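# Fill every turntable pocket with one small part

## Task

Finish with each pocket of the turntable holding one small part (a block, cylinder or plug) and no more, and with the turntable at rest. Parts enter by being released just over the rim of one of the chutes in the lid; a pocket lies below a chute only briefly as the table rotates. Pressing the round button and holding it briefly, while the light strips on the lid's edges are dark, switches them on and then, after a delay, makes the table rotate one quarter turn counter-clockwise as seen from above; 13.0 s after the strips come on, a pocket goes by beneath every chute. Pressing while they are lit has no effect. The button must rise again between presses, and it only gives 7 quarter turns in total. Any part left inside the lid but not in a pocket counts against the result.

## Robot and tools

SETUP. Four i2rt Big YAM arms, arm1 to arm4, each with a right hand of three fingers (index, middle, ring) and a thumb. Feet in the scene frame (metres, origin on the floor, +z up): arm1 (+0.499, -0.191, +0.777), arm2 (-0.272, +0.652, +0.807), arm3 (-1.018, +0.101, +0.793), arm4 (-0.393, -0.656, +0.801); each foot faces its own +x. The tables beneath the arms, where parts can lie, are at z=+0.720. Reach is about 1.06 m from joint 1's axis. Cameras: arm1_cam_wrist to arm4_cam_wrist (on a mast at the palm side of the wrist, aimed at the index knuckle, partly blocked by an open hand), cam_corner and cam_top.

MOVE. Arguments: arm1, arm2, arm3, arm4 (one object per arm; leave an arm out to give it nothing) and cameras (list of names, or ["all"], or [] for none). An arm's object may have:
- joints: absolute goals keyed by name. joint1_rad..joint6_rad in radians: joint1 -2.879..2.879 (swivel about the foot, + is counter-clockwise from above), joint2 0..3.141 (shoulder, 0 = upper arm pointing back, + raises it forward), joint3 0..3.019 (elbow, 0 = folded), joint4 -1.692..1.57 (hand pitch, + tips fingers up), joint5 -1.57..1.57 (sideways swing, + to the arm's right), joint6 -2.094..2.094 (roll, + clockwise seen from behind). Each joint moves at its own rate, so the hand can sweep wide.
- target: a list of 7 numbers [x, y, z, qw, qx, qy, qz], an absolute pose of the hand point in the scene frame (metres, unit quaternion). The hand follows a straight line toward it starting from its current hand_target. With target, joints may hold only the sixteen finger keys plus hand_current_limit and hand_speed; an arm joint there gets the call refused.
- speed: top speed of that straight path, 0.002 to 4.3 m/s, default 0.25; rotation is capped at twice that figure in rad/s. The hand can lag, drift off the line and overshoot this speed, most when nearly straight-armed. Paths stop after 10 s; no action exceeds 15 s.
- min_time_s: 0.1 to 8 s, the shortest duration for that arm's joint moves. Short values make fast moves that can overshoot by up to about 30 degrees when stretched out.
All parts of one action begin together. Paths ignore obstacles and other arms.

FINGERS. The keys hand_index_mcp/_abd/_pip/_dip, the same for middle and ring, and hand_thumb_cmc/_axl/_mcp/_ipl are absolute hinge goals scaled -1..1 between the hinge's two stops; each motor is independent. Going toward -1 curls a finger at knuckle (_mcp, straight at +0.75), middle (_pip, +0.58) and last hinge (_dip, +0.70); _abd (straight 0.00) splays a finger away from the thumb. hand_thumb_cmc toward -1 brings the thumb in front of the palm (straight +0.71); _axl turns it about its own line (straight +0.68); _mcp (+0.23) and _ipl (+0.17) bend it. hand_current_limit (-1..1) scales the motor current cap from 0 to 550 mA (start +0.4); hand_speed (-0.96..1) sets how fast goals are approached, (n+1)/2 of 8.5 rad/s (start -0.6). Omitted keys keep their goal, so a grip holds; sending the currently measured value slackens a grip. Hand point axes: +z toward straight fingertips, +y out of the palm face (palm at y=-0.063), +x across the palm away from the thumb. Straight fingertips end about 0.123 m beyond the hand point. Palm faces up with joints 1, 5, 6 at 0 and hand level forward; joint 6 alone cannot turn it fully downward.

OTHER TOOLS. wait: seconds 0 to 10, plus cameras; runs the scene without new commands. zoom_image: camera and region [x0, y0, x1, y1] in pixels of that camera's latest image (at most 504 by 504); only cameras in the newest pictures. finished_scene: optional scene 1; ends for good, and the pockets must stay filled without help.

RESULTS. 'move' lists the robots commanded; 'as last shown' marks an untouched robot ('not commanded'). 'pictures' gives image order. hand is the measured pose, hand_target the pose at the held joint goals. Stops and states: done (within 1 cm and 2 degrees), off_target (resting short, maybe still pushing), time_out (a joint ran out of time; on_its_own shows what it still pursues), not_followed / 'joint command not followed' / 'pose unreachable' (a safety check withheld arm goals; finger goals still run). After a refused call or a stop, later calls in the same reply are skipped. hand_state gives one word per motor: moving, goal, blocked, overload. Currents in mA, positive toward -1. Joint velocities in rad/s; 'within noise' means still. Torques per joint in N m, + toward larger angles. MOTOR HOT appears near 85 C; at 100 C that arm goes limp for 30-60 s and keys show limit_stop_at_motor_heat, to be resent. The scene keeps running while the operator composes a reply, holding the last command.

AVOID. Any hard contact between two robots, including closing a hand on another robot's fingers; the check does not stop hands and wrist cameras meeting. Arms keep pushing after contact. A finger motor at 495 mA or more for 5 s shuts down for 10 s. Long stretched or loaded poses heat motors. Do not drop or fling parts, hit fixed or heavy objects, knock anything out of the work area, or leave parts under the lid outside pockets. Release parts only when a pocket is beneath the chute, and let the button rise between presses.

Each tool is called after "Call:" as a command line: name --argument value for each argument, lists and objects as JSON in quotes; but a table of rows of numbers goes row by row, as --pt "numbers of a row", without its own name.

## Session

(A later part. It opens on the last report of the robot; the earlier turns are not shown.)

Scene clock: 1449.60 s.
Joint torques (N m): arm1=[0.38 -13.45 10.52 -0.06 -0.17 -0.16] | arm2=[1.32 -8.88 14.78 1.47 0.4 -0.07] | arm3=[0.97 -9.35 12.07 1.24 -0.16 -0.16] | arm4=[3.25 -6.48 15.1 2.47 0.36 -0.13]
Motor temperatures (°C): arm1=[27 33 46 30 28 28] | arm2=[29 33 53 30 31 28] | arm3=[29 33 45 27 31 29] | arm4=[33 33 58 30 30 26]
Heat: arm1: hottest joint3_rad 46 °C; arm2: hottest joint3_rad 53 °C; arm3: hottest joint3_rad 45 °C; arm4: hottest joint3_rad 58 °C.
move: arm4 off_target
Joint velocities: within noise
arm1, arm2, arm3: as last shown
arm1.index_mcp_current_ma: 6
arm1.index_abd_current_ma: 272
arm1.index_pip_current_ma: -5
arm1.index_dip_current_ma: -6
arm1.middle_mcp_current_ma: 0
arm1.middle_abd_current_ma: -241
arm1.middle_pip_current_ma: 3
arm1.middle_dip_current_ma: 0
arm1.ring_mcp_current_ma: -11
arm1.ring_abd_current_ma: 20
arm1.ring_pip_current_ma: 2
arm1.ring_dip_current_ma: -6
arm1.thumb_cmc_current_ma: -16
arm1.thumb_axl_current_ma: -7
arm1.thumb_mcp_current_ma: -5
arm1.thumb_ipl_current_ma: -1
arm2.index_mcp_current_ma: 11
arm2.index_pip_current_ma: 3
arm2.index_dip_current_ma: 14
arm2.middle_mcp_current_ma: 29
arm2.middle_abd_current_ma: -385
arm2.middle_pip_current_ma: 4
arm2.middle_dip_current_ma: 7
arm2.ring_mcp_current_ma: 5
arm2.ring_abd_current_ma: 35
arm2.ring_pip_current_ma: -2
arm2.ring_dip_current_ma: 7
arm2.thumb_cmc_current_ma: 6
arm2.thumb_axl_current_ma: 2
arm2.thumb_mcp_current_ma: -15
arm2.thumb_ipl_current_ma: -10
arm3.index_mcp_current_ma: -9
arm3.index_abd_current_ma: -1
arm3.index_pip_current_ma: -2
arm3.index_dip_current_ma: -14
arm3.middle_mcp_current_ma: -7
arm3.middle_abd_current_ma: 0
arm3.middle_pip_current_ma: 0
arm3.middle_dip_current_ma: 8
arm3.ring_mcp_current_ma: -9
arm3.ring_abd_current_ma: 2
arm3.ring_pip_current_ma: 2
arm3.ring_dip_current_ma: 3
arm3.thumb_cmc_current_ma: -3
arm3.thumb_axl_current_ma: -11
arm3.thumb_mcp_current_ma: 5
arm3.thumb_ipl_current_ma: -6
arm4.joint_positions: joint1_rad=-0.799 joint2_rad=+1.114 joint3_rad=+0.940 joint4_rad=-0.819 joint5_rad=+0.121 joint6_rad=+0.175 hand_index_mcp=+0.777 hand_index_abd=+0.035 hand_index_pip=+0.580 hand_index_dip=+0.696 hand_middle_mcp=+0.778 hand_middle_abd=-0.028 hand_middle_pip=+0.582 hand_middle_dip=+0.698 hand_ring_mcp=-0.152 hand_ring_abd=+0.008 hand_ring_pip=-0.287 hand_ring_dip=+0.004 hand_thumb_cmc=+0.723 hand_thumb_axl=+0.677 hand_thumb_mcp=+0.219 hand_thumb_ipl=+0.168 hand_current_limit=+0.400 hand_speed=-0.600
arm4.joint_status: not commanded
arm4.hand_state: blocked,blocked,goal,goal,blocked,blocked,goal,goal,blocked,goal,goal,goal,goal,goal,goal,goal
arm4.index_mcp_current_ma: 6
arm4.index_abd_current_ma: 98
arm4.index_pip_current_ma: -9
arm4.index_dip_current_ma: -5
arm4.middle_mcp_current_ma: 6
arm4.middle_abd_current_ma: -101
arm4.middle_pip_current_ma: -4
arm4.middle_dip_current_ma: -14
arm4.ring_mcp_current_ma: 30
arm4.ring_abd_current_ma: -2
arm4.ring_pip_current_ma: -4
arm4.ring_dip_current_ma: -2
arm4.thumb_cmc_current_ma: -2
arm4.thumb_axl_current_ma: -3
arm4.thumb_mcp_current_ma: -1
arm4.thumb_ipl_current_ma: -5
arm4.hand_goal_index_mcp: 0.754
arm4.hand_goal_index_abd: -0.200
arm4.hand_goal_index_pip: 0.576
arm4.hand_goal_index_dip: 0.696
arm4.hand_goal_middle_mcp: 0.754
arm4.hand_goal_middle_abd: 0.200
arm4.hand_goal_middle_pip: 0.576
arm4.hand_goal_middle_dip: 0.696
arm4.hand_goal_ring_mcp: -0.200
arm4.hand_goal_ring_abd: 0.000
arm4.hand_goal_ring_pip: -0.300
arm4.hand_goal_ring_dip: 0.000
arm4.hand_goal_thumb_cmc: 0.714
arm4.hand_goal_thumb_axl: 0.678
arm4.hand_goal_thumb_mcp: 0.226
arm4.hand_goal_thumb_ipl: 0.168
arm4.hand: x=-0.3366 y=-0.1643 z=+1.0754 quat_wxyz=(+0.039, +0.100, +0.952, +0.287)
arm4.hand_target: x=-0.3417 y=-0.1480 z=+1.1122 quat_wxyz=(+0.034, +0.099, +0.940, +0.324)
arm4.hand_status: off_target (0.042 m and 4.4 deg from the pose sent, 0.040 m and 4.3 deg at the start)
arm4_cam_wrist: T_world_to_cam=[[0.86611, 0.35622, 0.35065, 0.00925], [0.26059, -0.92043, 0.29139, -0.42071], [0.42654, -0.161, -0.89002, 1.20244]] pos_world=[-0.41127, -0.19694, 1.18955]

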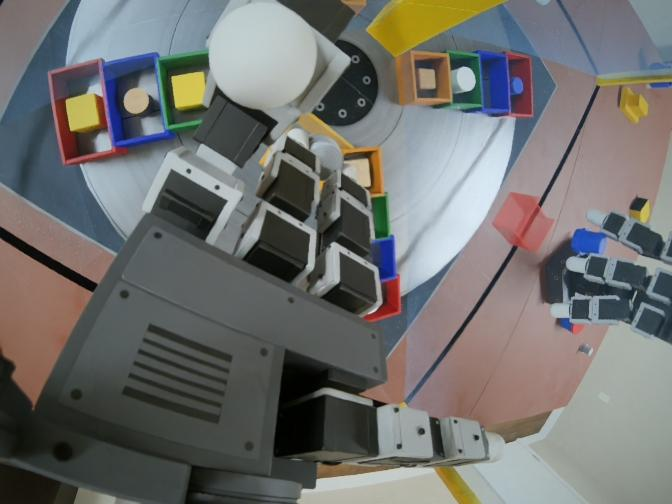

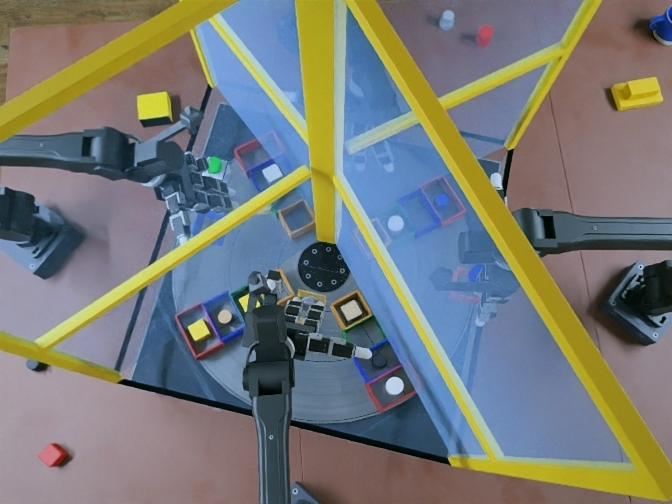

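Call:
move --arm3 '{"target": [-0.466, 0.083, 1.087, 0.1913, 0.6067, 0.7359, 0.232], "speed": 0.1}'

Call:
move --arm3 '{"target": [-0.466, 0.083, 1.063, 0.1913, 0.6067, 0.7359, 0.232], "speed": 0.3}' --cameras '["cam_corner"]'

Call:
wait --seconds 10

Call:
wait --seconds 2.27 --cameras '["cam_top"]'

Call:
move --arm4 '{"joints": {"hand_index_abd": 0.3, "hand_middle_abd": -0.3, "hand_speed": 1.0}}' --cameras '["cam_top", "arm4_cam_wrist"]'

Call:
zoom_image --camera "cam_top" --region '[260, 250, 360, 350]'

Scene clock: 1463.47 s.
Joint torques (N m): arm1=[0.38 -13.74 10.45 -0.12 -0.15 -0.18] | arm2=[1.26 -8.94 14.76 1.52 0.38 -0.03] | arm3=[0.91 -8.64 7.97 2.59 -0.19 -0.17] | arm4=[3.31 -6.53 15.1 2.48 0.37 -0.14]
Motor temperatures (°C): arm1=[27 33 46 30 28 28] | arm2=[29 33 53 30 31 28] | arm3=[29 33 45 27 31 29] | arm4=[33 34 58 30 30 26]
Heat: arm1: hottest joint3_rad 46 °C; arm2: hottest joint3_rad 53 °C; arm3: hottest joint3_rad 45 °C; arm4: hottest joint3_rad 58 °C.
move: arm3 done
Joint velocities: within noise
arm1, arm2, arm4: as last shown
arm1.index_mcp_current_ma: 1
arm1.index_abd_current_ma: 271
arm1.index_pip_current_ma: -7
arm1.index_dip_current_ma: -2
arm1.middle_mcp_current_ma: -2
arm1.middle_abd_current_ma: -235
arm1.middle_pip_current_ma: 2
arm1.middle_dip_current_ma: -5
arm1.ring_mcp_current_ma: -2
arm1.ring_abd_current_ma: 15
arm1.ring_pip_current_ma: 0
arm1.ring_dip_current_ma: -4
arm1.thumb_cmc_current_ma: -7
arm1.thumb_axl_current_ma: -6
arm1.thumb_mcp_current_ma: -3
arm1.thumb_ipl_current_ma: 5
arm2.index_mcp_current_ma: 10
arm2.index_abd_current_ma: 369
arm2.index_pip_current_ma: 16
arm2.index_dip_current_ma: 8
arm2.middle_mcp_current_ma: 27
arm2.middle_abd_current_ma: -379
arm2.middle_pip_current_ma: -1
arm2.middle_dip_current_ma: -5
arm2.ring_mcp_current_ma: 10
arm2.ring_abd_current_ma: 32
arm2.ring_pip_current_ma: 17
arm2.ring_dip_current_ma: -7
arm2.thumb_cmc_current_ma: 16
arm2.thumb_axl_current_ma: -10
arm2.thumb_mcp_current_ma: -16
arm2.thumb_ipl_current_ma: -5
arm3.joint_positions: joint1_rad=-0.934 joint2_rad=+1.229 joint3_rad=+1.089 joint4_rad=-0.836 joint5_rad=-0.138 joint6_rad=-0.202 hand_index_mcp=+0.761 hand_index_abd=-0.080 hand_index_pip=+0.581 hand_index_dip=+0.701 hand_middle_mcp=+0.765 hand_middle_abd=+0.076 hand_middle_pip=+0.581 hand_middle_dip=+0.697 hand_ring_mcp=+1.000 hand_ring_abd=-0.448 hand_ring_pip=+0.623 hand_ring_dip=+0.722 hand_thumb_cmc=+0.725 hand_thumb_axl=+0.677 hand_thumb_mcp=+0.218 hand_thumb_ipl=+0.168 hand_current_limit=+0.400 hand_speed=-0.600
arm3.joint_status: not commanded
arm3.hand_state: goal,blocked,goal,goal,goal,blocked,goal,goal,goal,blocked,blocked,blocked,goal,goal,goal,goal
arm3.index_mcp_current_ma: -9
arm3.index_abd_current_ma: -10
arm3.index_pip_current_ma: 3
arm3.index_dip_current_ma: -4
arm3.middle_mcp_current_ma: 6
arm3.middle_abd_current_ma: 9
arm3.middle_pip_current_ma: -2
arm3.middle_dip_current_ma: 12
arm3.ring_mcp_current_ma: 1
arm3.ring_abd_current_ma: -1
arm3.ring_pip_current_ma: 24
arm3.ring_dip_current_ma: -1
arm3.thumb_cmc_current_ma: -1
arm3.thumb_axl_current_ma: 0
arm3.thumb_mcp_current_ma: -1
arm3.thumb_ipl_current_ma: 3
arm3.hand_goal_index_mcp: 0.754
arm3.hand_goal_index_abd: -0.100
arm3.hand_goal_index_pip: 0.576
arm3.hand_goal_index_dip: 0.696
arm3.hand_goal_middle_mcp: 0.754
arm3.hand_goal_middle_abd: 0.100
arm3.hand_goal_middle_pip: 0.576
arm3.hand_goal_middle_dip: 0.696
arm3.hand_goal_ring_mcp: 1.000
arm3.hand_goal_ring_abd: -0.420
arm3.hand_goal_ring_pip: 0.576
arm3.hand_goal_ring_dip: 0.696
arm3.hand_goal_thumb_cmc: 0.714
arm3.hand_goal_thumb_axl: 0.678
arm3.hand_goal_thumb_mcp: 0.226
arm3.hand_goal_thumb_ipl: 0.168
arm3.hand: x=-0.4699 y=+0.0820 z=+1.0936 quat_wxyz=(+0.189, +0.612, +0.732, +0.233)
arm3.hand_target: x=-0.4662 y=+0.0831 z=+1.0870 quat_wxyz=(+0.191, +0.607, +0.736, +0.232)
arm3.hand_status: done (0.008 m and 0.8 deg from the pose sent, 0.031 m and 2.0 deg at the start)
arm4.index_mcp_current_ma: 8
arm4.index_abd_current_ma: 99
arm4.index_pip_current_ma: -3
arm4.index_dip_current_ma: 2
arm4.middle_mcp_current_ma: 15
arm4.middle_abd_current_ma: -95
arm4.middle_pip_current_ma: 8
arm4.middle_dip_current_ma: -8
arm4.ring_abd_current_ma: 8
arm4.ring_pip_current_ma: -9
arm4.ring_dip_current_ma: 3
arm4.thumb_cmc_current_ma: -7
arm4.thumb_axl_current_ma: 3
arm4.thumb_mcp_current_ma: -2
arm4.thumb_ipl_current_ma: -11
pictures: none

Scene clock: 1464.50 s.
Joint torques (N m): arm1=[0.26 -13.51 10.52 -0.09 -0.17 -0.19] | arm2=[2.14 -9 14.87 1.55 0.4 0.02] | arm3=[0.85 -7.3 6.58 2.37 -0.21 -0.18] | arm4=[3.31 -6.53 15.12 2.45 0.36 -0.14]
Motor temperatures (°C): arm1=[27 33 46 30 28 28] | arm2=[29 33 53 30 31 28] | arm3=[29 33 45 27 31 29] | arm4=[33 34 58 30 30 26]
Heat: arm1: hottest joint3_rad 46 °C; arm2: hottest joint3_rad 53 °C; arm3: hottest joint3_rad 45 °C; arm4: hottest joint3_rad 58 °C.
move: arm3 off_target
Joint velocities: arm1=[within noise] | arm2=[-0.005 -0.005 -0.002 0.017 -0.154 -0.066] | arm3=[within noise] | arm4=[within noise]
arm1, arm2, arm4: as last shown
arm1.index_mcp_current_ma: 10
arm1.index_abd_current_ma: 277
arm1.index_pip_current_ma: -8
arm1.index_dip_current_ma: -9
arm1.middle_abd_current_ma: -239
arm1.middle_pip_current_ma: -1
arm1.middle_dip_current_ma: -2
arm1.ring_mcp_current_ma: -7
arm1.ring_abd_current_ma: 16
arm1.ring_pip_current_ma: -4
arm1.ring_dip_current_ma: -3
arm1.thumb_cmc_current_ma: -17
arm1.thumb_axl_current_ma: -10
arm1.thumb_mcp_current_ma: -4
arm1.thumb_ipl_current_ma: 1
arm2.index_abd_current_ma: 366
arm2.index_pip_current_ma: 27
arm2.index_dip_current_ma: 10
arm2.middle_mcp_current_ma: 33
arm2.middle_abd_current_ma: -401
arm2.middle_pip_current_ma: 10
arm2.middle_dip_current_ma: -4
arm2.ring_mcp_current_ma: 17
arm2.ring_abd_current_ma: 17
arm2.ring_pip_current_ma: -2
arm2.ring_dip_current_ma: -10
arm2.thumb_cmc_current_ma: 8
arm2.thumb_axl_current_ma: 1
arm2.thumb_mcp_current_ma: -15
arm2.thumb_ipl_current_ma: 6
arm3.joint_positions: joint1_rad=-0.935 joint2_rad=+1.223 joint3_rad=+1.053 joint4_rad=-0.764 joint5_rad=-0.138 joint6_rad=-0.202 hand_index_mcp=+0.761 hand_index_abd=-0.080 hand_index_pip=+0.581 hand_index_dip=+0.701 hand_middle_mcp=+0.765 hand_middle_abd=+0.076 hand_middle_pip=+0.581 hand_middle_dip=+0.697 hand_ring_mcp=+1.000 hand_ring_abd=-0.487 hand_ring_pip=+0.679 hand_ring_dip=+0.761 hand_thumb_cmc=+0.725 hand_thumb_axl=+0.677 hand_thumb_mcp=+0.218 hand_thumb_ipl=+0.168 hand_current_limit=+0.400 hand_speed=-0.600
arm3.joint_status: not commanded
arm3.hand_state: goal,blocked,goal,goal,goal,blocked,goal,goal,goal,blocked,blocked,blocked,goal,goal,goal,goal
arm3.index_mcp_current_ma: -7
arm3.index_abd_current_ma: -2
arm3.index_pip_current_ma: -5
arm3.index_dip_current_ma: -7
arm3.middle_mcp_current_ma: -10
arm3.middle_abd_current_ma: 12
arm3.middle_pip_current_ma: -3
arm3.middle_dip_current_ma: 0
arm3.ring_mcp_current_ma: -1
arm3.ring_abd_current_ma: -10
arm3.ring_pip_current_ma: 37
arm3.ring_dip_current_ma: 24
arm3.thumb_cmc_current_ma: -3
arm3.thumb_axl_current_ma: -6
arm3.thumb_mcp_current_ma: -1
arm3.thumb_ipl_current_ma: -7
arm3.hand_goal_index_mcp: 0.754
arm3.hand_goal_index_abd: -0.100
arm3.hand_goal_index_pip: 0.576
arm3.hand_goal_index_dip: 0.696
arm3.hand_goal_middle_mcp: 0.754
arm3.hand_goal_middle_abd: 0.100
arm3.hand_goal_middle_pip: 0.576
arm3.hand_goal_middle_dip: 0.696
arm3.hand_goal_ring_mcp: 1.000
arm3.hand_goal_ring_abd: -0.420
arm3.hand_goal_ring_pip: 0.576
arm3.hand_goal_ring_dip: 0.696
arm3.hand_goal_thumb_cmc: 0.714
arm3.hand_goal_thumb_axl: 0.678
arm3.hand_goal_thumb_mcp: 0.226
arm3.hand_goal_thumb_ipl: 0.168
arm3.hand: x=-0.4675 y=+0.0816 z=+1.0906 quat_wxyz=(+0.205, +0.607, +0.728, +0.244)
arm3.hand_target: x=-0.4670 y=+0.0831 z=+1.0634 quat_wxyz=(+0.191, +0.607, +0.736, +0.232)
arm3.hand_status: off_target (0.028 m and 2.3 deg from the pose sent, 0.031 m and 0.8 deg at the start)
arm4.index_mcp_current_ma: -2
arm4.index_abd_current_ma: 103
arm4.index_pip_current_ma: -16
arm4.index_dip_current_ma: -3
arm4.middle_mcp_current_ma: 6
arm4.middle_abd_current_ma: -92
arm4.middle_pip_current_ma: 13
arm4.ring_mcp_current_ma: 29
arm4.ring_abd_current_ma: 14
arm4.ring_pip_current_ma: -8
arm4.ring_dip_current_ma: 8
arm4.thumb_cmc_current_ma: -11
arm4.thumb_axl_current_ma: -1
arm4.thumb_mcp_current_ma: 0
arm4.thumb_ipl_current_ma: -7

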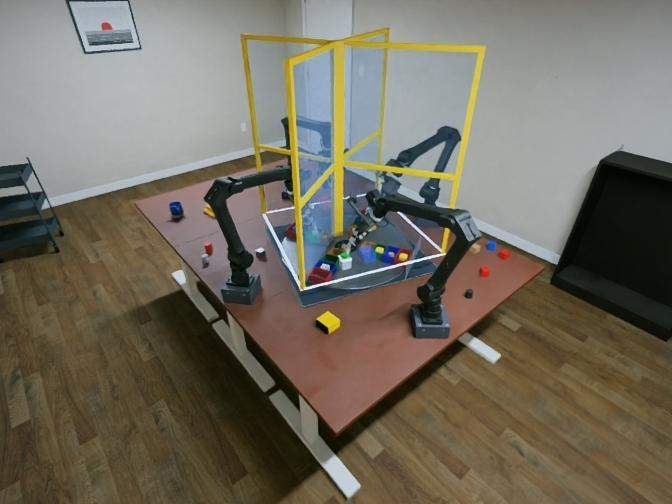

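Scene clock: 1474.50 s.
Joint torques (N m): arm1=[0.56 -13.98 10.56 -0.03 -0.16 -0.17] | arm2=[1.2 -8.59 14.76 1.63 0.38 0] | arm3=[0.85 -7.36 6.57 2.35 -0.21 -0.18] | arm4=[3.25 -6.53 15.12 2.44 0.37 -0.14]
Motor temperatures (°C): arm1=[27 33 46 30 28 28] | arm2=[29 33 53 30 30 28] | arm3=[29 33 43 27 31 29] | arm4=[33 34 59 30 30 26]
Heat: arm1: hottest joint3_rad 46 °C; arm2: hottest joint3_rad 53 °C; arm3: hottest joint3_rad 43 °C; arm4: hottest joint3_rad 59 °C.
Joint velocities: within noise
arm1.joint_positions: joint1_rad=-0.844 joint2_rad=+1.505 joint3_rad=+1.636 joint4_rad=-1.680 joint5_rad=+0.013 joint6_rad=+0.074 hand_index_mcp=+0.748 hand_index_abd=+0.157 hand_index_pip=+0.570 hand_index_dip=+0.698 hand_middle_mcp=+0.749 hand_middle_abd=-0.137 hand_middle_pip=+0.569 hand_middle_dip=+0.699 hand_ring_mcp=+0.749 hand_ring_abd=-0.402 hand_ring_pip=+0.570 hand_ring_dip=+0.696 hand_thumb_cmc=+0.709 hand_thumb_axl=+0.677 hand_thumb_mcp=+0.221 hand_thumb_ipl=+0.168 hand_current_limit=+0.400 hand_speed=-0.600
arm1.joint_status: not commanded
arm1.hand_state: goal,blocked,goal,goal,goal,blocked,goal,goal,goal,goal,goal,goal,goal,goal,goal,goal
arm1.index_mcp_current_ma: 6
arm1.index_abd_current_ma: 273
arm1.index_pip_current_ma: -7
arm1.index_dip_current_ma: -3
arm1.middle_mcp_current_ma: -10
arm1.middle_abd_current_ma: -233
arm1.middle_pip_current_ma: 0
arm1.middle_dip_current_ma: 1
arm1.ring_mcp_current_ma: -7
arm1.ring_abd_current_ma: 13
arm1.ring_pip_current_ma: -3
arm1.ring_dip_current_ma: 0
arm1.thumb_cmc_current_ma: -10
arm1.thumb_axl_current_ma: -7
arm1.thumb_mcp_current_ma: -6
arm1.thumb_ipl_current_ma: 5
arm1.hand_goal_index_mcp: 0.754
arm1.hand_goal_index_abd: -0.100
arm1.hand_goal_index_pip: 0.576
arm1.hand_goal_index_dip: 0.696
arm1.hand_goal_middle_mcp: 0.754
arm1.hand_goal_middle_abd: 0.100
arm1.hand_goal_middle_pip: 0.576
arm1.hand_goal_middle_dip: 0.696
arm1.hand_goal_ring_mcp: 0.754
arm1.hand_goal_ring_abd: -0.420
arm1.hand_goal_ring_pip: 0.576
arm1.hand_goal_ring_dip: 0.696
arm1.hand_goal_thumb_cmc: 0.714
arm1.hand_goal_thumb_axl: 0.678
arm1.hand_goal_thumb_mcp: 0.226
arm1.hand_goal_thumb_ipl: 0.168
arm1.hand: x=-0.0311 y=-0.1207 z=+1.0913 quat_wxyz=(+0.004, +0.655, -0.755, -0.008)
arm1.hand_target: x=-0.0352 y=-0.1245 z=+1.1142 quat_wxyz=(+0.019, +0.660, -0.751, -0.021)
arm1.hand_status: not commanded
arm2.joint_positions: joint1_rad=-0.444 joint2_rad=+1.336 joint3_rad=+1.190 joint4_rad=-1.089 joint5_rad=+0.195 joint6_rad=+0.394 hand_index_mcp=+0.763 hand_index_abd=+0.132 hand_index_pip=+0.580 hand_index_dip=+0.698 hand_middle_mcp=+0.766 hand_middle_abd=-0.148 hand_middle_pip=+0.581 hand_middle_dip=+0.696 hand_ring_mcp=+0.760 hand_ring_abd=-0.402 hand_ring_pip=+0.577 hand_ring_dip=+0.696 hand_thumb_cmc=+0.719 hand_thumb_axl=+0.677 hand_thumb_mcp=+0.221 hand_thumb_ipl=+0.168 hand_current_limit=+0.400 hand_speed=-0.600
arm2.joint_status: not commanded
arm2.hand_state: goal,blocked,goal,goal,goal,blocked,goal,goal,goal,goal,goal,goal,goal,goal,goal,goal
arm2.index_mcp_current_ma: 10
arm2.index_abd_current_ma: 371
arm2.index_pip_current_ma: 7
arm2.index_dip_current_ma: 12
arm2.middle_mcp_current_ma: 26
arm2.middle_abd_current_ma: -388
arm2.middle_pip_current_ma: 20
arm2.middle_dip_current_ma: -10
arm2.ring_mcp_current_ma: 23
arm2.ring_abd_current_ma: 42
arm2.ring_pip_current_ma: 9
arm2.ring_dip_current_ma: 0
arm2.thumb_cmc_current_ma: 20
arm2.thumb_axl_current_ma: -1
arm2.thumb_mcp_current_ma: -10
arm2.thumb_ipl_current_ma: -3
arm2.hand_goal_index_mcp: 0.754
arm2.hand_goal_index_abd: -0.200
arm2.hand_goal_index_pip: 0.576
arm2.hand_goal_index_dip: 0.696
arm2.hand_goal_middle_mcp: 0.754
arm2.hand_goal_middle_abd: 0.200
arm2.hand_goal_middle_pip: 0.576
arm2.hand_goal_middle_dip: 0.696
arm2.hand_goal_ring_mcp: 0.754
arm2.hand_goal_ring_abd: -0.420
arm2.hand_goal_ring_pip: 0.576
arm2.hand_goal_ring_dip: 0.696
arm2.hand_goal_thumb_cmc: 0.714
arm2.hand_goal_thumb_axl: 0.678
arm2.hand_goal_thumb_mcp: 0.226
arm2.hand_goal_thumb_ipl: 0.168
arm2.hand: x=-0.2235 y=+0.1262 z=+1.0665 quat_wxyz=(+0.186, +0.979, -0.081, -0.030)
arm2.hand_target: x=-0.2158 y=+0.1126 z=+1.0942 quat_wxyz=(+0.216, +0.973, -0.085, -0.018)
arm2.hand_status: not commanded
arm3.joint_positions: joint1_rad=-0.935 joint2_rad=+1.223 joint3_rad=+1.053 joint4_rad=-0.764 joint5_rad=-0.138 joint6_rad=-0.202 hand_index_mcp=+0.761 hand_index_abd=-0.080 hand_index_pip=+0.581 hand_index_dip=+0.701 hand_middle_mcp=+0.765 hand_middle_abd=+0.076 hand_middle_pip=+0.581 hand_middle_dip=+0.697 hand_ring_mcp=+1.000 hand_ring_abd=-0.487 hand_ring_pip=+0.679 hand_ring_dip=+0.761 hand_thumb_cmc=+0.725 hand_thumb_axl=+0.677 hand_thumb_mcp=+0.218 hand_thumb_ipl=+0.168 hand_current_limit=+0.400 hand_speed=-0.600
arm3.joint_status: not commanded
arm3.hand_state: goal,blocked,goal,goal,goal,blocked,goal,goal,goal,blocked,blocked,blocked,goal,goal,goal,goal
arm3.index_mcp_current_ma: -5
arm3.index_abd_current_ma: 1
arm3.index_pip_current_ma: 3
arm3.index_dip_current_ma: -10
arm3.middle_mcp_current_ma: -11
arm3.middle_abd_current_ma: 4
arm3.middle_pip_current_ma: -9
arm3.middle_dip_current_ma: 8
arm3.ring_mcp_current_ma: -13
arm3.ring_abd_current_ma: -15
arm3.ring_pip_current_ma: 34
arm3.ring_dip_current_ma: 24
arm3.thumb_cmc_current_ma: 10
arm3.thumb_axl_current_ma: 1
arm3.thumb_mcp_current_ma: -6
arm3.thumb_ipl_current_ma: -9
arm3.hand_goal_index_mcp: 0.754
arm3.hand_goal_index_abd: -0.100
arm3.hand_goal_index_pip: 0.576
arm3.hand_goal_index_dip: 0.696
arm3.hand_goal_middle_mcp: 0.754
arm3.hand_goal_middle_abd: 0.100
arm3.hand_goal_middle_pip: 0.576
arm3.hand_goal_middle_dip: 0.696
arm3.hand_goal_ring_mcp: 1.000
arm3.hand_goal_ring_abd: -0.420
arm3.hand_goal_ring_pip: 0.576
arm3.hand_goal_ring_dip: 0.696
arm3.hand_goal_thumb_cmc: 0.714
arm3.hand_goal_thumb_axl: 0.678
arm3.hand_goal_thumb_mcp: 0.226
arm3.hand_goal_thumb_ipl: 0.168
arm3.hand: x=-0.4675 y=+0.0816 z=+1.0906 quat_wxyz=(+0.205, +0.607, +0.728, +0.244)
arm3.hand_target: x=-0.4670 y=+0.0831 z=+1.0634 quat_wxyz=(+0.191, +0.607, +0.736, +0.232)
arm3.hand_status: off_target (0.028 m and 2.3 deg from the pose sent, 0.031 m and 0.8 deg at the start)
arm4.joint_positions: joint1_rad=-0.799 joint2_rad=+1.114 joint3_rad=+0.940 joint4_rad=-0.819 joint5_rad=+0.121 joint6_rad=+0.175 hand_index_mcp=+0.777 hand_index_abd=+0.035 hand_index_pip=+0.580 hand_index_dip=+0.696 hand_middle_mcp=+0.778 hand_middle_abd=-0.028 hand_middle_pip=+0.582 hand_middle_dip=+0.698 hand_ring_mcp=-0.152 hand_ring_abd=+0.008 hand_ring_pip=-0.287 hand_ring_dip=+0.004 hand_thumb_cmc=+0.723 hand_thumb_axl=+0.677 hand_thumb_mcp=+0.219 hand_thumb_ipl=+0.168 hand_current_limit=+0.400 hand_speed=-0.600
arm4.joint_status: not commanded
arm4.hand_state: blocked,blocked,goal,goal,blocked,blocked,goal,goal,blocked,goal,goal,goal,goal,goal,goal,goal
arm4.index_mcp_current_ma: 3
arm4.index_abd_current_ma: 103
arm4.index_pip_current_ma: -4
arm4.index_dip_current_ma: -1
arm4.middle_mcp_current_ma: 5
arm4.middle_abd_current_ma: -86
arm4.middle_pip_current_ma: -7
arm4.middle_dip_current_ma: -9
arm4.ring_mcp_current_ma: 27
arm4.ring_abd_current_ma: 11
arm4.ring_pip_current_ma: -10
arm4.ring_dip_current_ma: 9
arm4.thumb_cmc_current_ma: -11
arm4.thumb_axl_current_ma: -2
arm4.thumb_mcp_current_ma: 2
arm4.thumb_ipl_current_ma: -1
arm4.hand_goal_index_mcp: 0.754
arm4.hand_goal_index_abd: -0.200
arm4.hand_goal_index_pip: 0.576
arm4.hand_goal_index_dip: 0.696
arm4.hand_goal_middle_mcp: 0.754
arm4.hand_goal_middle_abd: 0.200
arm4.hand_goal_middle_pip: 0.576
arm4.hand_goal_middle_dip: 0.696
arm4.hand_goal_ring_mcp: -0.200
arm4.hand_goal_ring_abd: 0.000
arm4.hand_goal_ring_pip: -0.300
arm4.hand_goal_ring_dip: 0.000
arm4.hand_goal_thumb_cmc: 0.714
arm4.hand_goal_thumb_axl: 0.678
arm4.hand_goal_thumb_mcp: 0.226
arm4.hand_goal_thumb_ipl: 0.168
arm4.hand: x=-0.3366 y=-0.1643 z=+1.0754 quat_wxyz=(+0.039, +0.100, +0.952, +0.287)
arm4.hand_target: x=-0.3417 y=-0.1480 z=+1.1122 quat_wxyz=(+0.034, +0.099, +0.940, +0.324)
arm4.hand_status: not commanded
wait: 10.00 s; at rest by 0.27 s
pictures: none

Scene clock: 1476.80 s.
Joint torques (N m): arm1=[0.21 -13.68 10.52 -0.14 -0.15 -0.19] | arm2=[1.38 -8.76 14.84 1.54 0.39 -0.01] | arm3=[0.91 -7.36 6.58 2.39 -0.21 -0.17] | arm4=[3.31 -6.59 15.12 2.47 0.36 -0.14]
Motor temperatures (°C): arm1=[27 33 46 30 28 28] | arm2=[29 33 53 30 30 28] | arm3=[29 33 43 27 31 29] | arm4=[33 34 59 30 30 26]
Heat: arm1: hottest joint3_rad 46 °C; arm2: hottest joint3_rad 53 °C; arm3: hottest joint3_rad 43 °C; arm4: hottest joint3_rad 59 °C.
Joint velocities: within noise
arm1.joint_positions: joint1_rad=-0.844 joint2_rad=+1.505 joint3_rad=+1.636 joint4_rad=-1.680 joint5_rad=+0.013 joint6_rad=+0.074 hand_index_mcp=+0.748 hand_index_abd=+0.157 hand_index_pip=+0.570 hand_index_dip=+0.698 hand_middle_mcp=+0.749 hand_middle_abd=-0.137 hand_middle_pip=+0.569 hand_middle_dip=+0.699 hand_ring_mcp=+0.749 hand_ring_abd=-0.402 hand_ring_pip=+0.570 hand_ring_dip=+0.696 hand_thumb_cmc=+0.709 hand_thumb_axl=+0.677 hand_thumb_mcp=+0.221 hand_thumb_ipl=+0.168 hand_current_limit=+0.400 hand_speed=-0.600
arm1.joint_status: not commanded
arm1.hand_state: goal,blocked,goal,goal,goal,blocked,goal,goal,goal,goal,goal,goal,goal,goal,goal,goal
arm1.index_mcp_current_ma: 6
arm1.index_abd_current_ma: 269
arm1.index_pip_current_ma: -12
arm1.index_dip_current_ma: -3
arm1.middle_mcp_current_ma: -8
arm1.middle_abd_current_ma: -238
arm1.middle_pip_current_ma: -1
arm1.middle_dip_current_ma: -6
arm1.ring_mcp_current_ma: -8
arm1.ring_abd_current_ma: 15
arm1.ring_pip_current_ma: -2
arm1.ring_dip_current_ma: -10
arm1.thumb_cmc_current_ma: -7
arm1.thumb_axl_current_ma: -7
arm1.thumb_mcp_current_ma: -2
arm1.thumb_ipl_current_ma: 2
arm1.hand_goal_index_mcp: 0.754
arm1.hand_goal_index_abd: -0.100
arm1.hand_goal_index_pip: 0.576
arm1.hand_goal_index_dip: 0.696
arm1.hand_goal_middle_mcp: 0.754
arm1.hand_goal_middle_abd: 0.100
arm1.hand_goal_middle_pip: 0.576
arm1.hand_goal_middle_dip: 0.696
arm1.hand_goal_ring_mcp: 0.754
arm1.hand_goal_ring_abd: -0.420
arm1.hand_goal_ring_pip: 0.576
arm1.hand_goal_ring_dip: 0.696
arm1.hand_goal_thumb_cmc: 0.714
arm1.hand_goal_thumb_axl: 0.678
arm1.hand_goal_thumb_mcp: 0.226
arm1.hand_goal_thumb_ipl: 0.168
arm1.hand: x=-0.0311 y=-0.1207 z=+1.0913 quat_wxyz=(+0.004, +0.655, -0.755, -0.008)
arm1.hand_target: x=-0.0352 y=-0.1245 z=+1.1142 quat_wxyz=(+0.019, +0.660, -0.751, -0.021)
arm1.hand_status: not commanded
arm2.joint_positions: joint1_rad=-0.444 joint2_rad=+1.336 joint3_rad=+1.190 joint4_rad=-1.089 joint5_rad=+0.195 joint6_rad=+0.394 hand_index_mcp=+0.763 hand_index_abd=+0.132 hand_index_pip=+0.580 hand_index_dip=+0.698 hand_middle_mcp=+0.766 hand_middle_abd=-0.148 hand_middle_pip=+0.581 hand_middle_dip=+0.696 hand_ring_mcp=+0.760 hand_ring_abd=-0.402 hand_ring_pip=+0.577 hand_ring_dip=+0.696 hand_thumb_cmc=+0.719 hand_thumb_axl=+0.677 hand_thumb_mcp=+0.221 hand_thumb_ipl=+0.168 hand_current_limit=+0.400 hand_speed=-0.600
arm2.joint_status: not commanded
arm2.hand_state: goal,blocked,goal,goal,goal,blocked,goal,goal,goal,goal,goal,goal,goal,goal,goal,goal
arm2.index_mcp_current_ma: 12
arm2.index_abd_current_ma: 387
arm2.index_pip_current_ma: 25
arm2.index_dip_current_ma: 11
arm2.middle_mcp_current_ma: 31
arm2.middle_abd_current_ma: -383
arm2.middle_pip_current_ma: 16
arm2.middle_dip_current_ma: -6
arm2.ring_mcp_current_ma: 13
arm2.ring_abd_current_ma: 24
arm2.ring_pip_current_ma: 3
arm2.ring_dip_current_ma: -6
arm2.thumb_cmc_current_ma: 10
arm2.thumb_axl_current_ma: -7
arm2.thumb_mcp_current_ma: -9
arm2.thumb_ipl_current_ma: 12
arm2.hand_goal_index_mcp: 0.754
arm2.hand_goal_index_abd: -0.200
arm2.hand_goal_index_pip: 0.576
arm2.hand_goal_index_dip: 0.696
arm2.hand_goal_middle_mcp: 0.754
arm2.hand_goal_middle_abd: 0.200
arm2.hand_goal_middle_pip: 0.576
arm2.hand_goal_middle_dip: 0.696
arm2.hand_goal_ring_mcp: 0.754
arm2.hand_goal_ring_abd: -0.420
arm2.hand_goal_ring_pip: 0.576
arm2.hand_goal_ring_dip: 0.696
arm2.hand_goal_thumb_cmc: 0.714
arm2.hand_goal_thumb_axl: 0.678
arm2.hand_goal_thumb_mcp: 0.226
arm2.hand_goal_thumb_ipl: 0.168
arm2.hand: x=-0.2235 y=+0.1262 z=+1.0665 quat_wxyz=(+0.186, +0.979, -0.081, -0.030)
arm2.hand_target: x=-0.2158 y=+0.1126 z=+1.0942 quat_wxyz=(+0.216, +0.973, -0.085, -0.018)
arm2.hand_status: not commanded
arm3.joint_positions: joint1_rad=-0.935 joint2_rad=+1.223 joint3_rad=+1.053 joint4_rad=-0.764 joint5_rad=-0.138 joint6_rad=-0.202 hand_index_mcp=+0.761 hand_index_abd=-0.080 hand_index_pip=+0.581 hand_index_dip=+0.701 hand_middle_mcp=+0.765 hand_middle_abd=+0.076 hand_middle_pip=+0.581 hand_middle_dip=+0.697 hand_ring_mcp=+1.000 hand_ring_abd=-0.487 hand_ring_pip=+0.679 hand_ring_dip=+0.761 hand_thumb_cmc=+0.725 hand_thumb_axl=+0.677 hand_thumb_mcp=+0.218 hand_thumb_ipl=+0.168 hand_current_limit=+0.400 hand_speed=-0.600
arm3.joint_status: not commanded
arm3.hand_state: goal,blocked,goal,goal,goal,blocked,goal,goal,goal,blocked,blocked,blocked,goal,goal,goal,goal
arm3.index_mcp_current_ma: -15
arm3.index_abd_current_ma: -3
arm3.index_pip_current_ma: 2
arm3.index_dip_current_ma: -6
arm3.middle_mcp_current_ma: 0
arm3.middle_abd_current_ma: 9
arm3.middle_pip_current_ma: -9
arm3.middle_dip_current_ma: 14
arm3.ring_mcp_current_ma: -11
arm3.ring_abd_current_ma: -18
arm3.ring_pip_current_ma: 38
arm3.ring_dip_current_ma: 15
arm3.thumb_cmc_current_ma: 8
arm3.thumb_axl_current_ma: -2
arm3.thumb_mcp_current_ma: -6
arm3.thumb_ipl_current_ma: 3
arm3.hand_goal_index_mcp: 0.754
arm3.hand_goal_index_abd: -0.100
arm3.hand_goal_index_pip: 0.576
arm3.hand_goal_index_dip: 0.696
arm3.hand_goal_middle_mcp: 0.754
arm3.hand_goal_middle_abd: 0.100
arm3.hand_goal_middle_pip: 0.576
arm3.hand_goal_middle_dip: 0.696
arm3.hand_goal_ring_mcp: 1.000
arm3.hand_goal_ring_abd: -0.420
arm3.hand_goal_ring_pip: 0.576
arm3.hand_goal_ring_dip: 0.696
arm3.hand_goal_thumb_cmc: 0.714
arm3.hand_goal_thumb_axl: 0.678
arm3.hand_goal_thumb_mcp: 0.226
arm3.hand_goal_thumb_ipl: 0.168
arm3.hand: x=-0.4675 y=+0.0816 z=+1.0906 quat_wxyz=(+0.205, +0.607, +0.728, +0.244)
arm3.hand_target: x=-0.4670 y=+0.0831 z=+1.0634 quat_wxyz=(+0.191, +0.607, +0.736, +0.232)
arm3.hand_status: off_target (0.028 m and 2.3 deg from the pose sent, 0.031 m and 0.8 deg at the start)
arm4.joint_positions: joint1_rad=-0.799 joint2_rad=+1.114 joint3_rad=+0.940 joint4_rad=-0.819 joint5_rad=+0.121 joint6_rad=+0.175 hand_index_mcp=+0.777 hand_index_abd=+0.035 hand_index_pip=+0.580 hand_index_dip=+0.696 hand_middle_mcp=+0.778 hand_middle_abd=-0.028 hand_middle_pip=+0.582 hand_middle_dip=+0.698 hand_ring_mcp=-0.152 hand_ring_abd=+0.008 hand_ring_pip=-0.287 hand_ring_dip=+0.004 hand_thumb_cmc=+0.723 hand_thumb_axl=+0.677 hand_thumb_mcp=+0.219 hand_thumb_ipl=+0.168 hand_current_limit=+0.400 hand_speed=-0.600
arm4.joint_status: not commanded
arm4.hand_state: blocked,blocked,goal,goal,blocked,blocked,goal,goal,blocked,goal,goal,goal,goal,goal,goal,goal
arm4.index_mcp_current_ma: 6
arm4.index_abd_current_ma: 101
arm4.index_pip_current_ma: -5
arm4.index_dip_current_ma: -4
arm4.middle_mcp_current_ma: 12
arm4.middle_abd_current_ma: -92
arm4.middle_pip_current_ma: 11
arm4.middle_dip_current_ma: -3
arm4.ring_mcp_current_ma: 22
arm4.ring_abd_current_ma: 13
arm4.ring_pip_current_ma: -7
arm4.ring_dip_current_ma: 3
arm4.thumb_cmc_current_ma: -7
arm4.thumb_axl_current_ma: -4
arm4.thumb_mcp_current_ma: 5
arm4.thumb_ipl_current_ma: -3
arm4.hand_goal_index_mcp: 0.754
arm4.hand_goal_index_abd: -0.200
arm4.hand_goal_index_pip: 0.576
arm4.hand_goal_index_dip: 0.696
arm4.hand_goal_middle_mcp: 0.754
arm4.hand_goal_middle_abd: 0.200
arm4.hand_goal_middle_pip: 0.576
arm4.hand_goal_middle_dip: 0.696
arm4.hand_goal_ring_mcp: -0.200
arm4.hand_goal_ring_abd: 0.000
arm4.hand_goal_ring_pip: -0.300
arm4.hand_goal_ring_dip: 0.000
arm4.hand_goal_thumb_cmc: 0.714
arm4.hand_goal_thumb_axl: 0.678
arm4.hand_goal_thumb_mcp: 0.226
arm4.hand_goal_thumb_ipl: 0.168
arm4.hand: x=-0.3366 y=-0.1643 z=+1.0754 quat_wxyz=(+0.039, +0.100, +0.952, +0.287)
arm4.hand_target: x=-0.3417 y=-0.1480 z=+1.1122 quat_wxyz=(+0.034, +0.099, +0.940, +0.324)
arm4.hand_status: not commanded
wait: 2.30 s; at rest by 0.27 s

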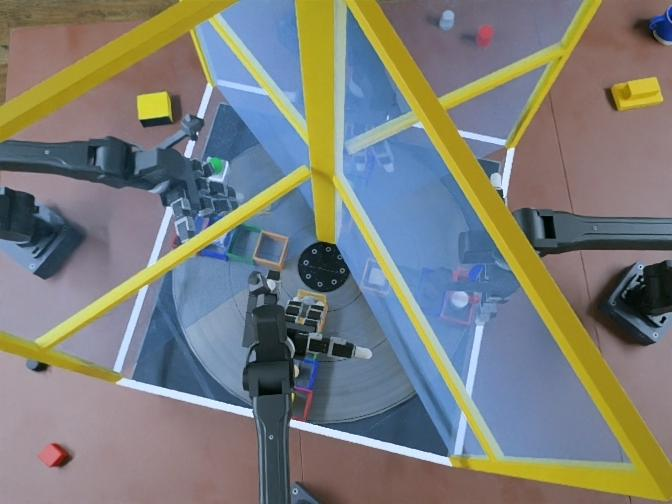

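Scene clock: 1477.30 s.
Joint torques (N m): arm1=[0.5 -13.51 10.48 -0.12 -0.16 -0.17] | arm2=[1.38 -8.82 14.74 1.48 0.37 -0.05] | arm3=[0.79 -7.36 6.57 2.35 -0.2 -0.17] | arm4=[3.25 -6.48 15.13 2.28 0.34 -0.14]
Motor temperatures (°C): arm1=[27 33 46 30 28 28] | arm2=[29 33 53 30 30 28] | arm3=[29 33 43 27 31 29] | arm4=[33 34 59 30 30 26]
Heat: arm1: hottest joint3_rad 46 °C; arm2: hottest joint3_rad 53 °C; arm3: hottest joint3_rad 43 °C; arm4: hottest joint3_rad 59 °C.
move: arm4 done
Joint velocities: within noise
arm1, arm2, arm3: as last shown
arm1.index_mcp_current_ma: 0
arm1.index_abd_current_ma: 272
arm1.index_pip_current_ma: -6
arm1.index_dip_current_ma: -8
arm1.middle_mcp_current_ma: -3
arm1.middle_abd_current_ma: -235
arm1.middle_pip_current_ma: 0
arm1.middle_dip_current_ma: 1
arm1.ring_mcp_current_ma: -1
arm1.ring_abd_current_ma: 17
arm1.ring_pip_current_ma: 0
arm1.ring_dip_current_ma: -12
arm1.thumb_cmc_current_ma: -14
arm1.thumb_axl_current_ma: -5
arm1.thumb_mcp_current_ma: -6
arm1.thumb_ipl_current_ma: -1
arm2.index_mcp_current_ma: 24
arm2.index_abd_current_ma: 368
arm2.index_pip_current_ma: 14
arm2.index_dip_current_ma: 13
arm2.middle_mcp_current_ma: 22
arm2.middle_abd_current_ma: -391
arm2.middle_pip_current_ma: 22
arm2.middle_dip_current_ma: 4
arm2.ring_mcp_current_ma: -2
arm2.ring_pip_current_ma: 7
arm2.thumb_cmc_current_ma: 16
arm2.thumb_axl_current_ma: 2
arm2.thumb_mcp_current_ma: -27
arm2.thumb_ipl_current_ma: -9
arm3.index_mcp_current_ma: -4
arm3.index_abd_current_ma: -6
arm3.index_dip_current_ma: -13
arm3.middle_mcp_current_ma: 4
arm3.middle_abd_current_ma: 10
arm3.middle_pip_current_ma: 3
arm3.middle_dip_current_ma: -5
arm3.ring_mcp_current_ma: -7
arm3.ring_abd_current_ma: -5
arm3.ring_dip_current_ma: 17
arm3.thumb_cmc_current_ma: 18
arm3.thumb_axl_current_ma: -5
arm3.thumb_mcp_current_ma: -2
arm3.thumb_ipl_current_ma: 2
arm4.joint_positions: joint1_rad=-0.799 joint2_rad=+1.114 joint3_rad=+0.940 joint4_rad=-0.813 joint5_rad=+0.122 joint6_rad=+0.175 hand_index_mcp=+0.776 hand_index_abd=+0.305 hand_index_pip=+0.580 hand_index_dip=+0.696 hand_middle_mcp=+0.777 hand_middle_abd=-0.306 hand_middle_pip=+0.582 hand_middle_dip=+0.698 hand_ring_mcp=-0.152 hand_ring_abd=+0.008 hand_ring_pip=-0.287 hand_ring_dip=+0.004 hand_thumb_cmc=+0.723 hand_thumb_axl=+0.677 hand_thumb_mcp=+0.219 hand_thumb_ipl=+0.168 hand_current_limit=+0.400 hand_speed=+1.000
arm4.joint_status: all done
arm4.hand_state: blocked,goal,goal,goal,blocked,goal,goal,goal,blocked,goal,goal,goal,goal,goal,goal,goal
arm4.index_mcp_current_ma: 5
arm4.index_abd_current_ma: -7
arm4.index_pip_current_ma: -16
arm4.index_dip_current_ma: -1
arm4.middle_mcp_current_ma: 12
arm4.middle_abd_current_ma: 17
arm4.middle_pip_current_ma: 14
arm4.middle_dip_current_ma: -5
arm4.ring_mcp_current_ma: 25
arm4.ring_abd_current_ma: 6
arm4.ring_pip_current_ma: -3
arm4.ring_dip_current_ma: 2
arm4.thumb_cmc_current_ma: -4
arm4.thumb_axl_current_ma: -9
arm4.thumb_mcp_current_ma: -1
arm4.thumb_ipl_current_ma: -8
arm4.hand_goal_index_mcp: 0.754
arm4.hand_goal_index_abd: 0.300
arm4.hand_goal_index_pip: 0.576
arm4.hand_goal_index_dip: 0.696
arm4.hand_goal_middle_mcp: 0.754
arm4.hand_goal_middle_abd: -0.300
arm4.hand_goal_middle_pip: 0.576
arm4.hand_goal_middle_dip: 0.696
arm4.hand_goal_ring_mcp: -0.200
arm4.hand_goal_ring_abd: 0.000
arm4.hand_goal_ring_pip: -0.300
arm4.hand_goal_ring_dip: 0.000
arm4.hand_goal_thumb_cmc: 0.714
arm4.hand_goal_thumb_axl: 0.678
arm4.hand_goal_thumb_mcp: 0.226
arm4.hand_goal_thumb_ipl: 0.168
arm4.hand: x=-0.3366 y=-0.1634 z=+1.0766 quat_wxyz=(+0.039, +0.100, +0.951, +0.290)
arm4.hand_target: x=-0.3418 y=-0.1480 z=+1.1122 quat_wxyz=(+0.034, +0.099, +0.940, +0.324)
arm4.hand_status: not commanded
pictures: arm4_cam_wrist, cam_top
arm4_cam_wrist: T_world_to_cam=[[0.86606, 0.35403, 0.353, 0.00555], [0.26029, -0.92213, 0.28623, -0.41506], [0.42684, -0.15601, -0.89077, 1.20537]] pos_world=[-0.41127, -0.19666, 1.19055]

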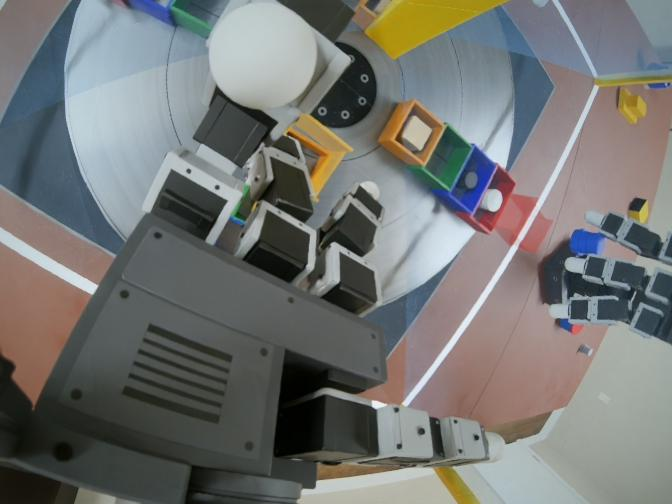

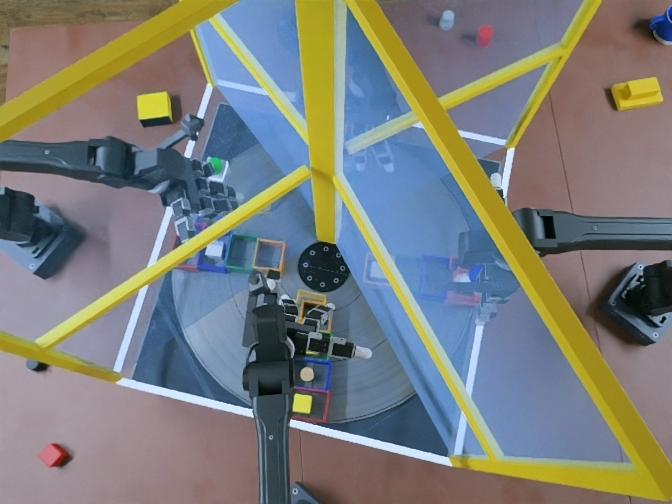

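Scaled by 5.040 from the camera's image (finer frame: 960x720).

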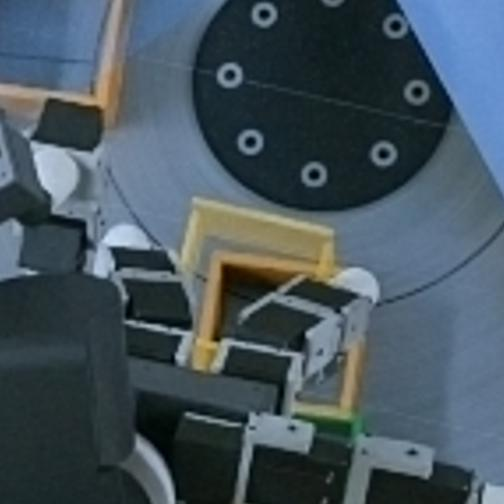

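Call:
move --arm3 '{"target": [-0.466, 0.083, 1.14, 0.1913, 0.6067, 0.7359, 0.232], "speed": 0.15}' --arm4 '{"target": [-0.3461, -0.1809, 1.178, 0.034, 0.0988, 0.9403, 0.3238], "speed": 0.15}' --cameras '["cam_top", "arm4_cam_wrist", "arm3_cam_wrist"]'

Call:
zoom_image --camera "cam_top" --region '[260, 250, 440, 430]'

Call:
zoom_image --camera "arm4_cam_wrist" --region '[260, 60, 440, 240]'

Scene clock: 1484.17 s.
Joint torques (N m): arm1=[0.56 -13.74 10.47 -0.09 -0.17 -0.17] | arm2=[0.91 -8.35 14.6 1.77 0.41 -0.02] | arm3=[0.97 -9.58 12.1 1.2 -0.16 -0.16] | arm4=[3.55 -5.19 14.94 1.43 0.35 -0.1]
Motor temperatures (°C): arm1=[27 33 46 30 28 28] | arm2=[29 33 53 30 30 28] | arm3=[29 33 42 27 31 29] | arm4=[33 34 58 30 30 26]
Heat: arm1: hottest joint3_rad 46 °C; arm2: hottest joint3_rad 53 °C; arm3: hottest joint3_rad 42 °C; arm4: hottest joint3_rad 58 °C.
move: arm3 off_target; arm4 off_target
Joint velocities: within noise
arm1, arm2: as last shown
arm1.index_mcp_current_ma: 6
arm1.index_abd_current_ma: 267
arm1.index_pip_current_ma: -8
arm1.index_dip_current_ma: -5
arm1.middle_mcp_current_ma: -9
arm1.middle_abd_current_ma: -244
arm1.middle_pip_current_ma: 5
arm1.middle_dip_current_ma: 0
arm1.ring_mcp_current_ma: -5
arm1.ring_abd_current_ma: 16
arm1.ring_pip_current_ma: -4
arm1.ring_dip_current_ma: 2
arm1.thumb_cmc_current_ma: -9
arm1.thumb_axl_current_ma: -9
arm1.thumb_mcp_current_ma: -2
arm1.thumb_ipl_current_ma: 10
arm2.index_mcp_current_ma: 14
arm2.index_abd_current_ma: 390
arm2.index_pip_current_ma: 13
arm2.index_dip_current_ma: -7
arm2.middle_mcp_current_ma: 16
arm2.middle_abd_current_ma: -382
arm2.middle_pip_current_ma: 16
arm2.middle_dip_current_ma: 1
arm2.ring_mcp_current_ma: 14
arm2.ring_abd_current_ma: 28
arm2.ring_pip_current_ma: 6
arm2.ring_dip_current_ma: -4
arm2.thumb_cmc_current_ma: 0
arm2.thumb_axl_current_ma: -9
arm2.thumb_mcp_current_ma: -10
arm2.thumb_ipl_current_ma: 8
arm3.joint_positions: joint1_rad=-0.935 joint2_rad=+1.221 joint3_rad=+1.160 joint4_rad=-0.943 joint5_rad=-0.138 joint6_rad=-0.202 hand_index_mcp=+0.761 hand_index_abd=-0.080 hand_index_pip=+0.581 hand_index_dip=+0.701 hand_middle_mcp=+0.765 hand_middle_abd=+0.076 hand_middle_pip=+0.581 hand_middle_dip=+0.697 hand_ring_mcp=+1.000 hand_ring_abd=-0.424 hand_ring_pip=+0.588 hand_ring_dip=+0.707 hand_thumb_cmc=+0.725 hand_thumb_axl=+0.677 hand_thumb_mcp=+0.218 hand_thumb_ipl=+0.168 hand_current_limit=+0.400 hand_speed=-0.600
arm3.joint_status: not commanded
arm3.hand_state: goal,goal,goal,goal,goal,blocked,goal,goal,goal,goal,goal,goal,goal,goal,goal,goal
arm3.index_mcp_current_ma: -8
arm3.index_abd_current_ma: -18
arm3.index_pip_current_ma: -3
arm3.index_dip_current_ma: -13
arm3.middle_mcp_current_ma: -6
arm3.middle_abd_current_ma: 14
arm3.middle_pip_current_ma: -10
arm3.middle_dip_current_ma: 10
arm3.ring_mcp_current_ma: -4
arm3.ring_abd_current_ma: 2
arm3.ring_pip_current_ma: 1
arm3.ring_dip_current_ma: 6
arm3.thumb_cmc_current_ma: 8
arm3.thumb_axl_current_ma: -8
arm3.thumb_mcp_current_ma: -1
arm3.thumb_ipl_current_ma: -8
arm3.hand_goal_index_mcp: 0.754
arm3.hand_goal_index_abd: -0.100
arm3.hand_goal_index_pip: 0.576
arm3.hand_goal_index_dip: 0.696
arm3.hand_goal_middle_mcp: 0.754
arm3.hand_goal_middle_abd: 0.100
arm3.hand_goal_middle_pip: 0.576
arm3.hand_goal_middle_dip: 0.696
arm3.hand_goal_ring_mcp: 1.000
arm3.hand_goal_ring_abd: -0.420
arm3.hand_goal_ring_pip: 0.576
arm3.hand_goal_ring_dip: 0.696
arm3.hand_goal_thumb_cmc: 0.714
arm3.hand_goal_thumb_axl: 0.678
arm3.hand_goal_thumb_mcp: 0.226
arm3.hand_goal_thumb_ipl: 0.168
arm3.hand: x=-0.4740 y=+0.0818 z=+1.1172 quat_wxyz=(+0.178, +0.615, +0.734, +0.225)
arm3.hand_target: x=-0.4668 y=+0.0831 z=+1.1399 quat_wxyz=(+0.192, +0.607, +0.736, +0.232)
arm3.hand_status: off_target (0.024 m and 2.0 deg from the pose sent, 0.049 m and 2.3 deg at the start)
arm4.joint_positions: joint1_rad=-0.789 joint2_rad=+1.016 joint3_rad=+1.049 joint4_rad=-0.995 joint5_rad=+0.130 joint6_rad=+0.182 hand_index_mcp=+0.777 hand_index_abd=+0.305 hand_index_pip=+0.580 hand_index_dip=+0.696 hand_middle_mcp=+0.777 hand_middle_abd=-0.306 hand_middle_pip=+0.582 hand_middle_dip=+0.698 hand_ring_mcp=-0.152 hand_ring_abd=+0.008 hand_ring_pip=-0.287 hand_ring_dip=+0.004 hand_thumb_cmc=+0.723 hand_thumb_axl=+0.677 hand_thumb_mcp=+0.219 hand_thumb_ipl=+0.168 hand_current_limit=+0.400 hand_speed=+1.000
arm4.joint_status: not commanded
arm4.hand_state: blocked,goal,goal,goal,blocked,goal,goal,goal,blocked,goal,goal,goal,goal,goal,goal,goal
arm4.index_mcp_current_ma: 0
arm4.index_abd_current_ma: -12
arm4.index_pip_current_ma: -5
arm4.index_dip_current_ma: -5
arm4.middle_mcp_current_ma: 8
arm4.middle_abd_current_ma: 5
arm4.middle_pip_current_ma: -1
arm4.middle_dip_current_ma: -7
arm4.ring_mcp_current_ma: 27
arm4.ring_abd_current_ma: 12
arm4.ring_pip_current_ma: -5
arm4.ring_dip_current_ma: 5
arm4.thumb_cmc_current_ma: -11
arm4.thumb_axl_current_ma: 0
arm4.thumb_mcp_current_ma: -7
arm4.thumb_ipl_current_ma: -12
arm4.hand_goal_index_mcp: 0.754
arm4.hand_goal_index_abd: 0.300
arm4.hand_goal_index_pip: 0.576
arm4.hand_goal_index_dip: 0.696
arm4.hand_goal_middle_mcp: 0.754
arm4.hand_goal_middle_abd: -0.300
arm4.hand_goal_middle_pip: 0.576
arm4.hand_goal_middle_dip: 0.696
arm4.hand_goal_ring_mcp: -0.200
arm4.hand_goal_ring_abd: 0.000
arm4.hand_goal_ring_pip: -0.300
arm4.hand_goal_ring_dip: 0.000
arm4.hand_goal_thumb_cmc: 0.714
arm4.hand_goal_thumb_axl: 0.678
arm4.hand_goal_thumb_mcp: 0.226
arm4.hand_goal_thumb_ipl: 0.168
arm4.hand: x=-0.3399 y=-0.1892 z=+1.1487 quat_wxyz=(+0.039, +0.101, +0.947, +0.303)
arm4.hand_target: x=-0.3460 y=-0.1822 z=+1.1777 quat_wxyz=(+0.034, +0.099, +0.940, +0.324)
arm4.hand_status: off_target (0.031 m and 2.6 deg from the pose sent, 0.104 m and 4.1 deg at the start)
pictures: arm3_cam_wrist, arm4_cam_wrist, cam_top
arm3_cam_wrist: T_world_to_cam=[[0.69128, -0.67024, 0.27001, 0.1214], [-0.71967, -0.60507, 0.34054, -0.72192], [-0.06487, -0.42973, -0.90062, 1.13409]] pos_world=[-0.52989, 0.13192, 1.23446]
arm4_cam_wrist: T_world_to_cam=[[0.86533, 0.34406, 0.36445, -0.02326], [0.25906, -0.92953, 0.26243, -0.43308], [0.42906, -0.13267, -0.89348, 1.27536]] pos_world=[-0.41488, -0.22535, 1.26164]

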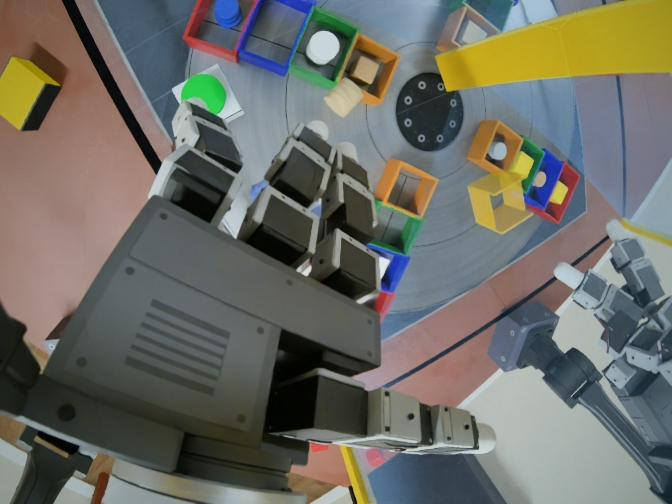

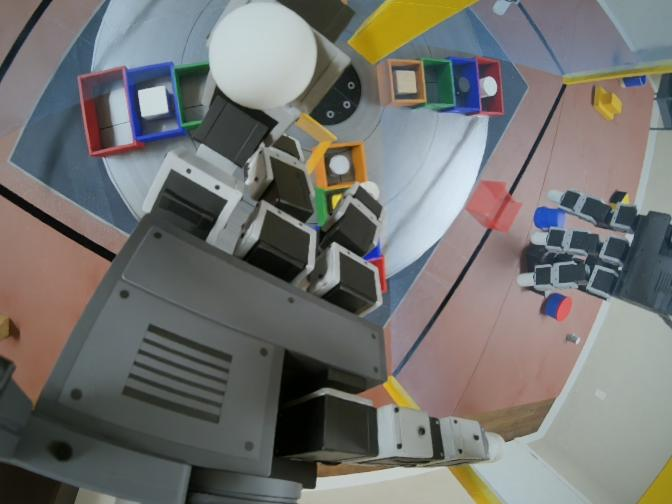

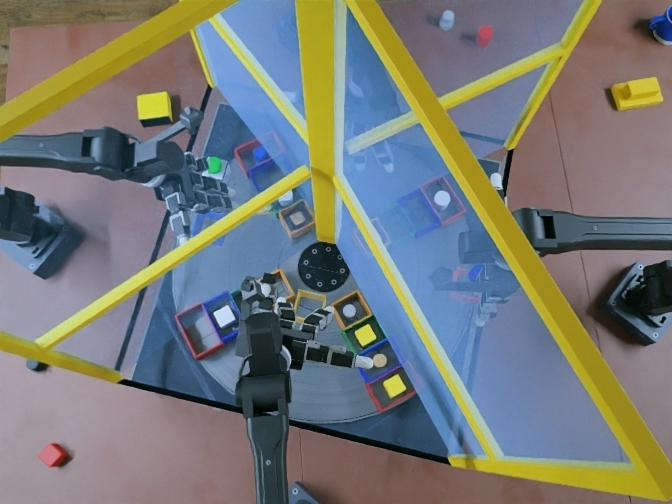

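Scaled by 2.800 from the camera's image (finer frame: 960x720).

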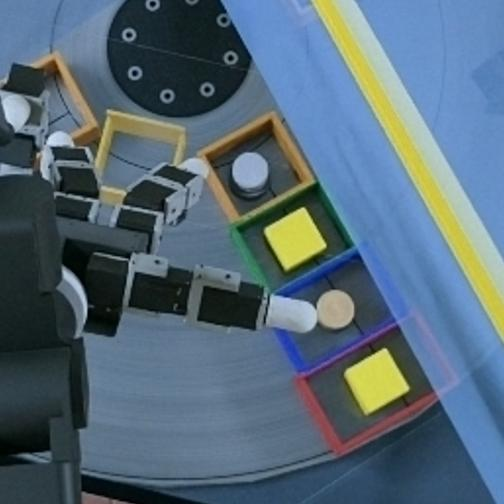

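Scaled by 2.800 from the camera's image (finer frame: 960x720).

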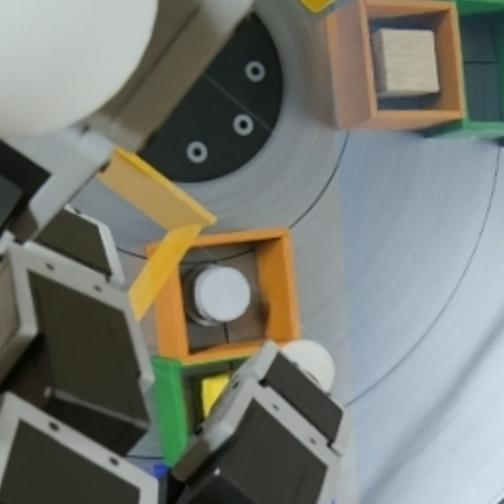

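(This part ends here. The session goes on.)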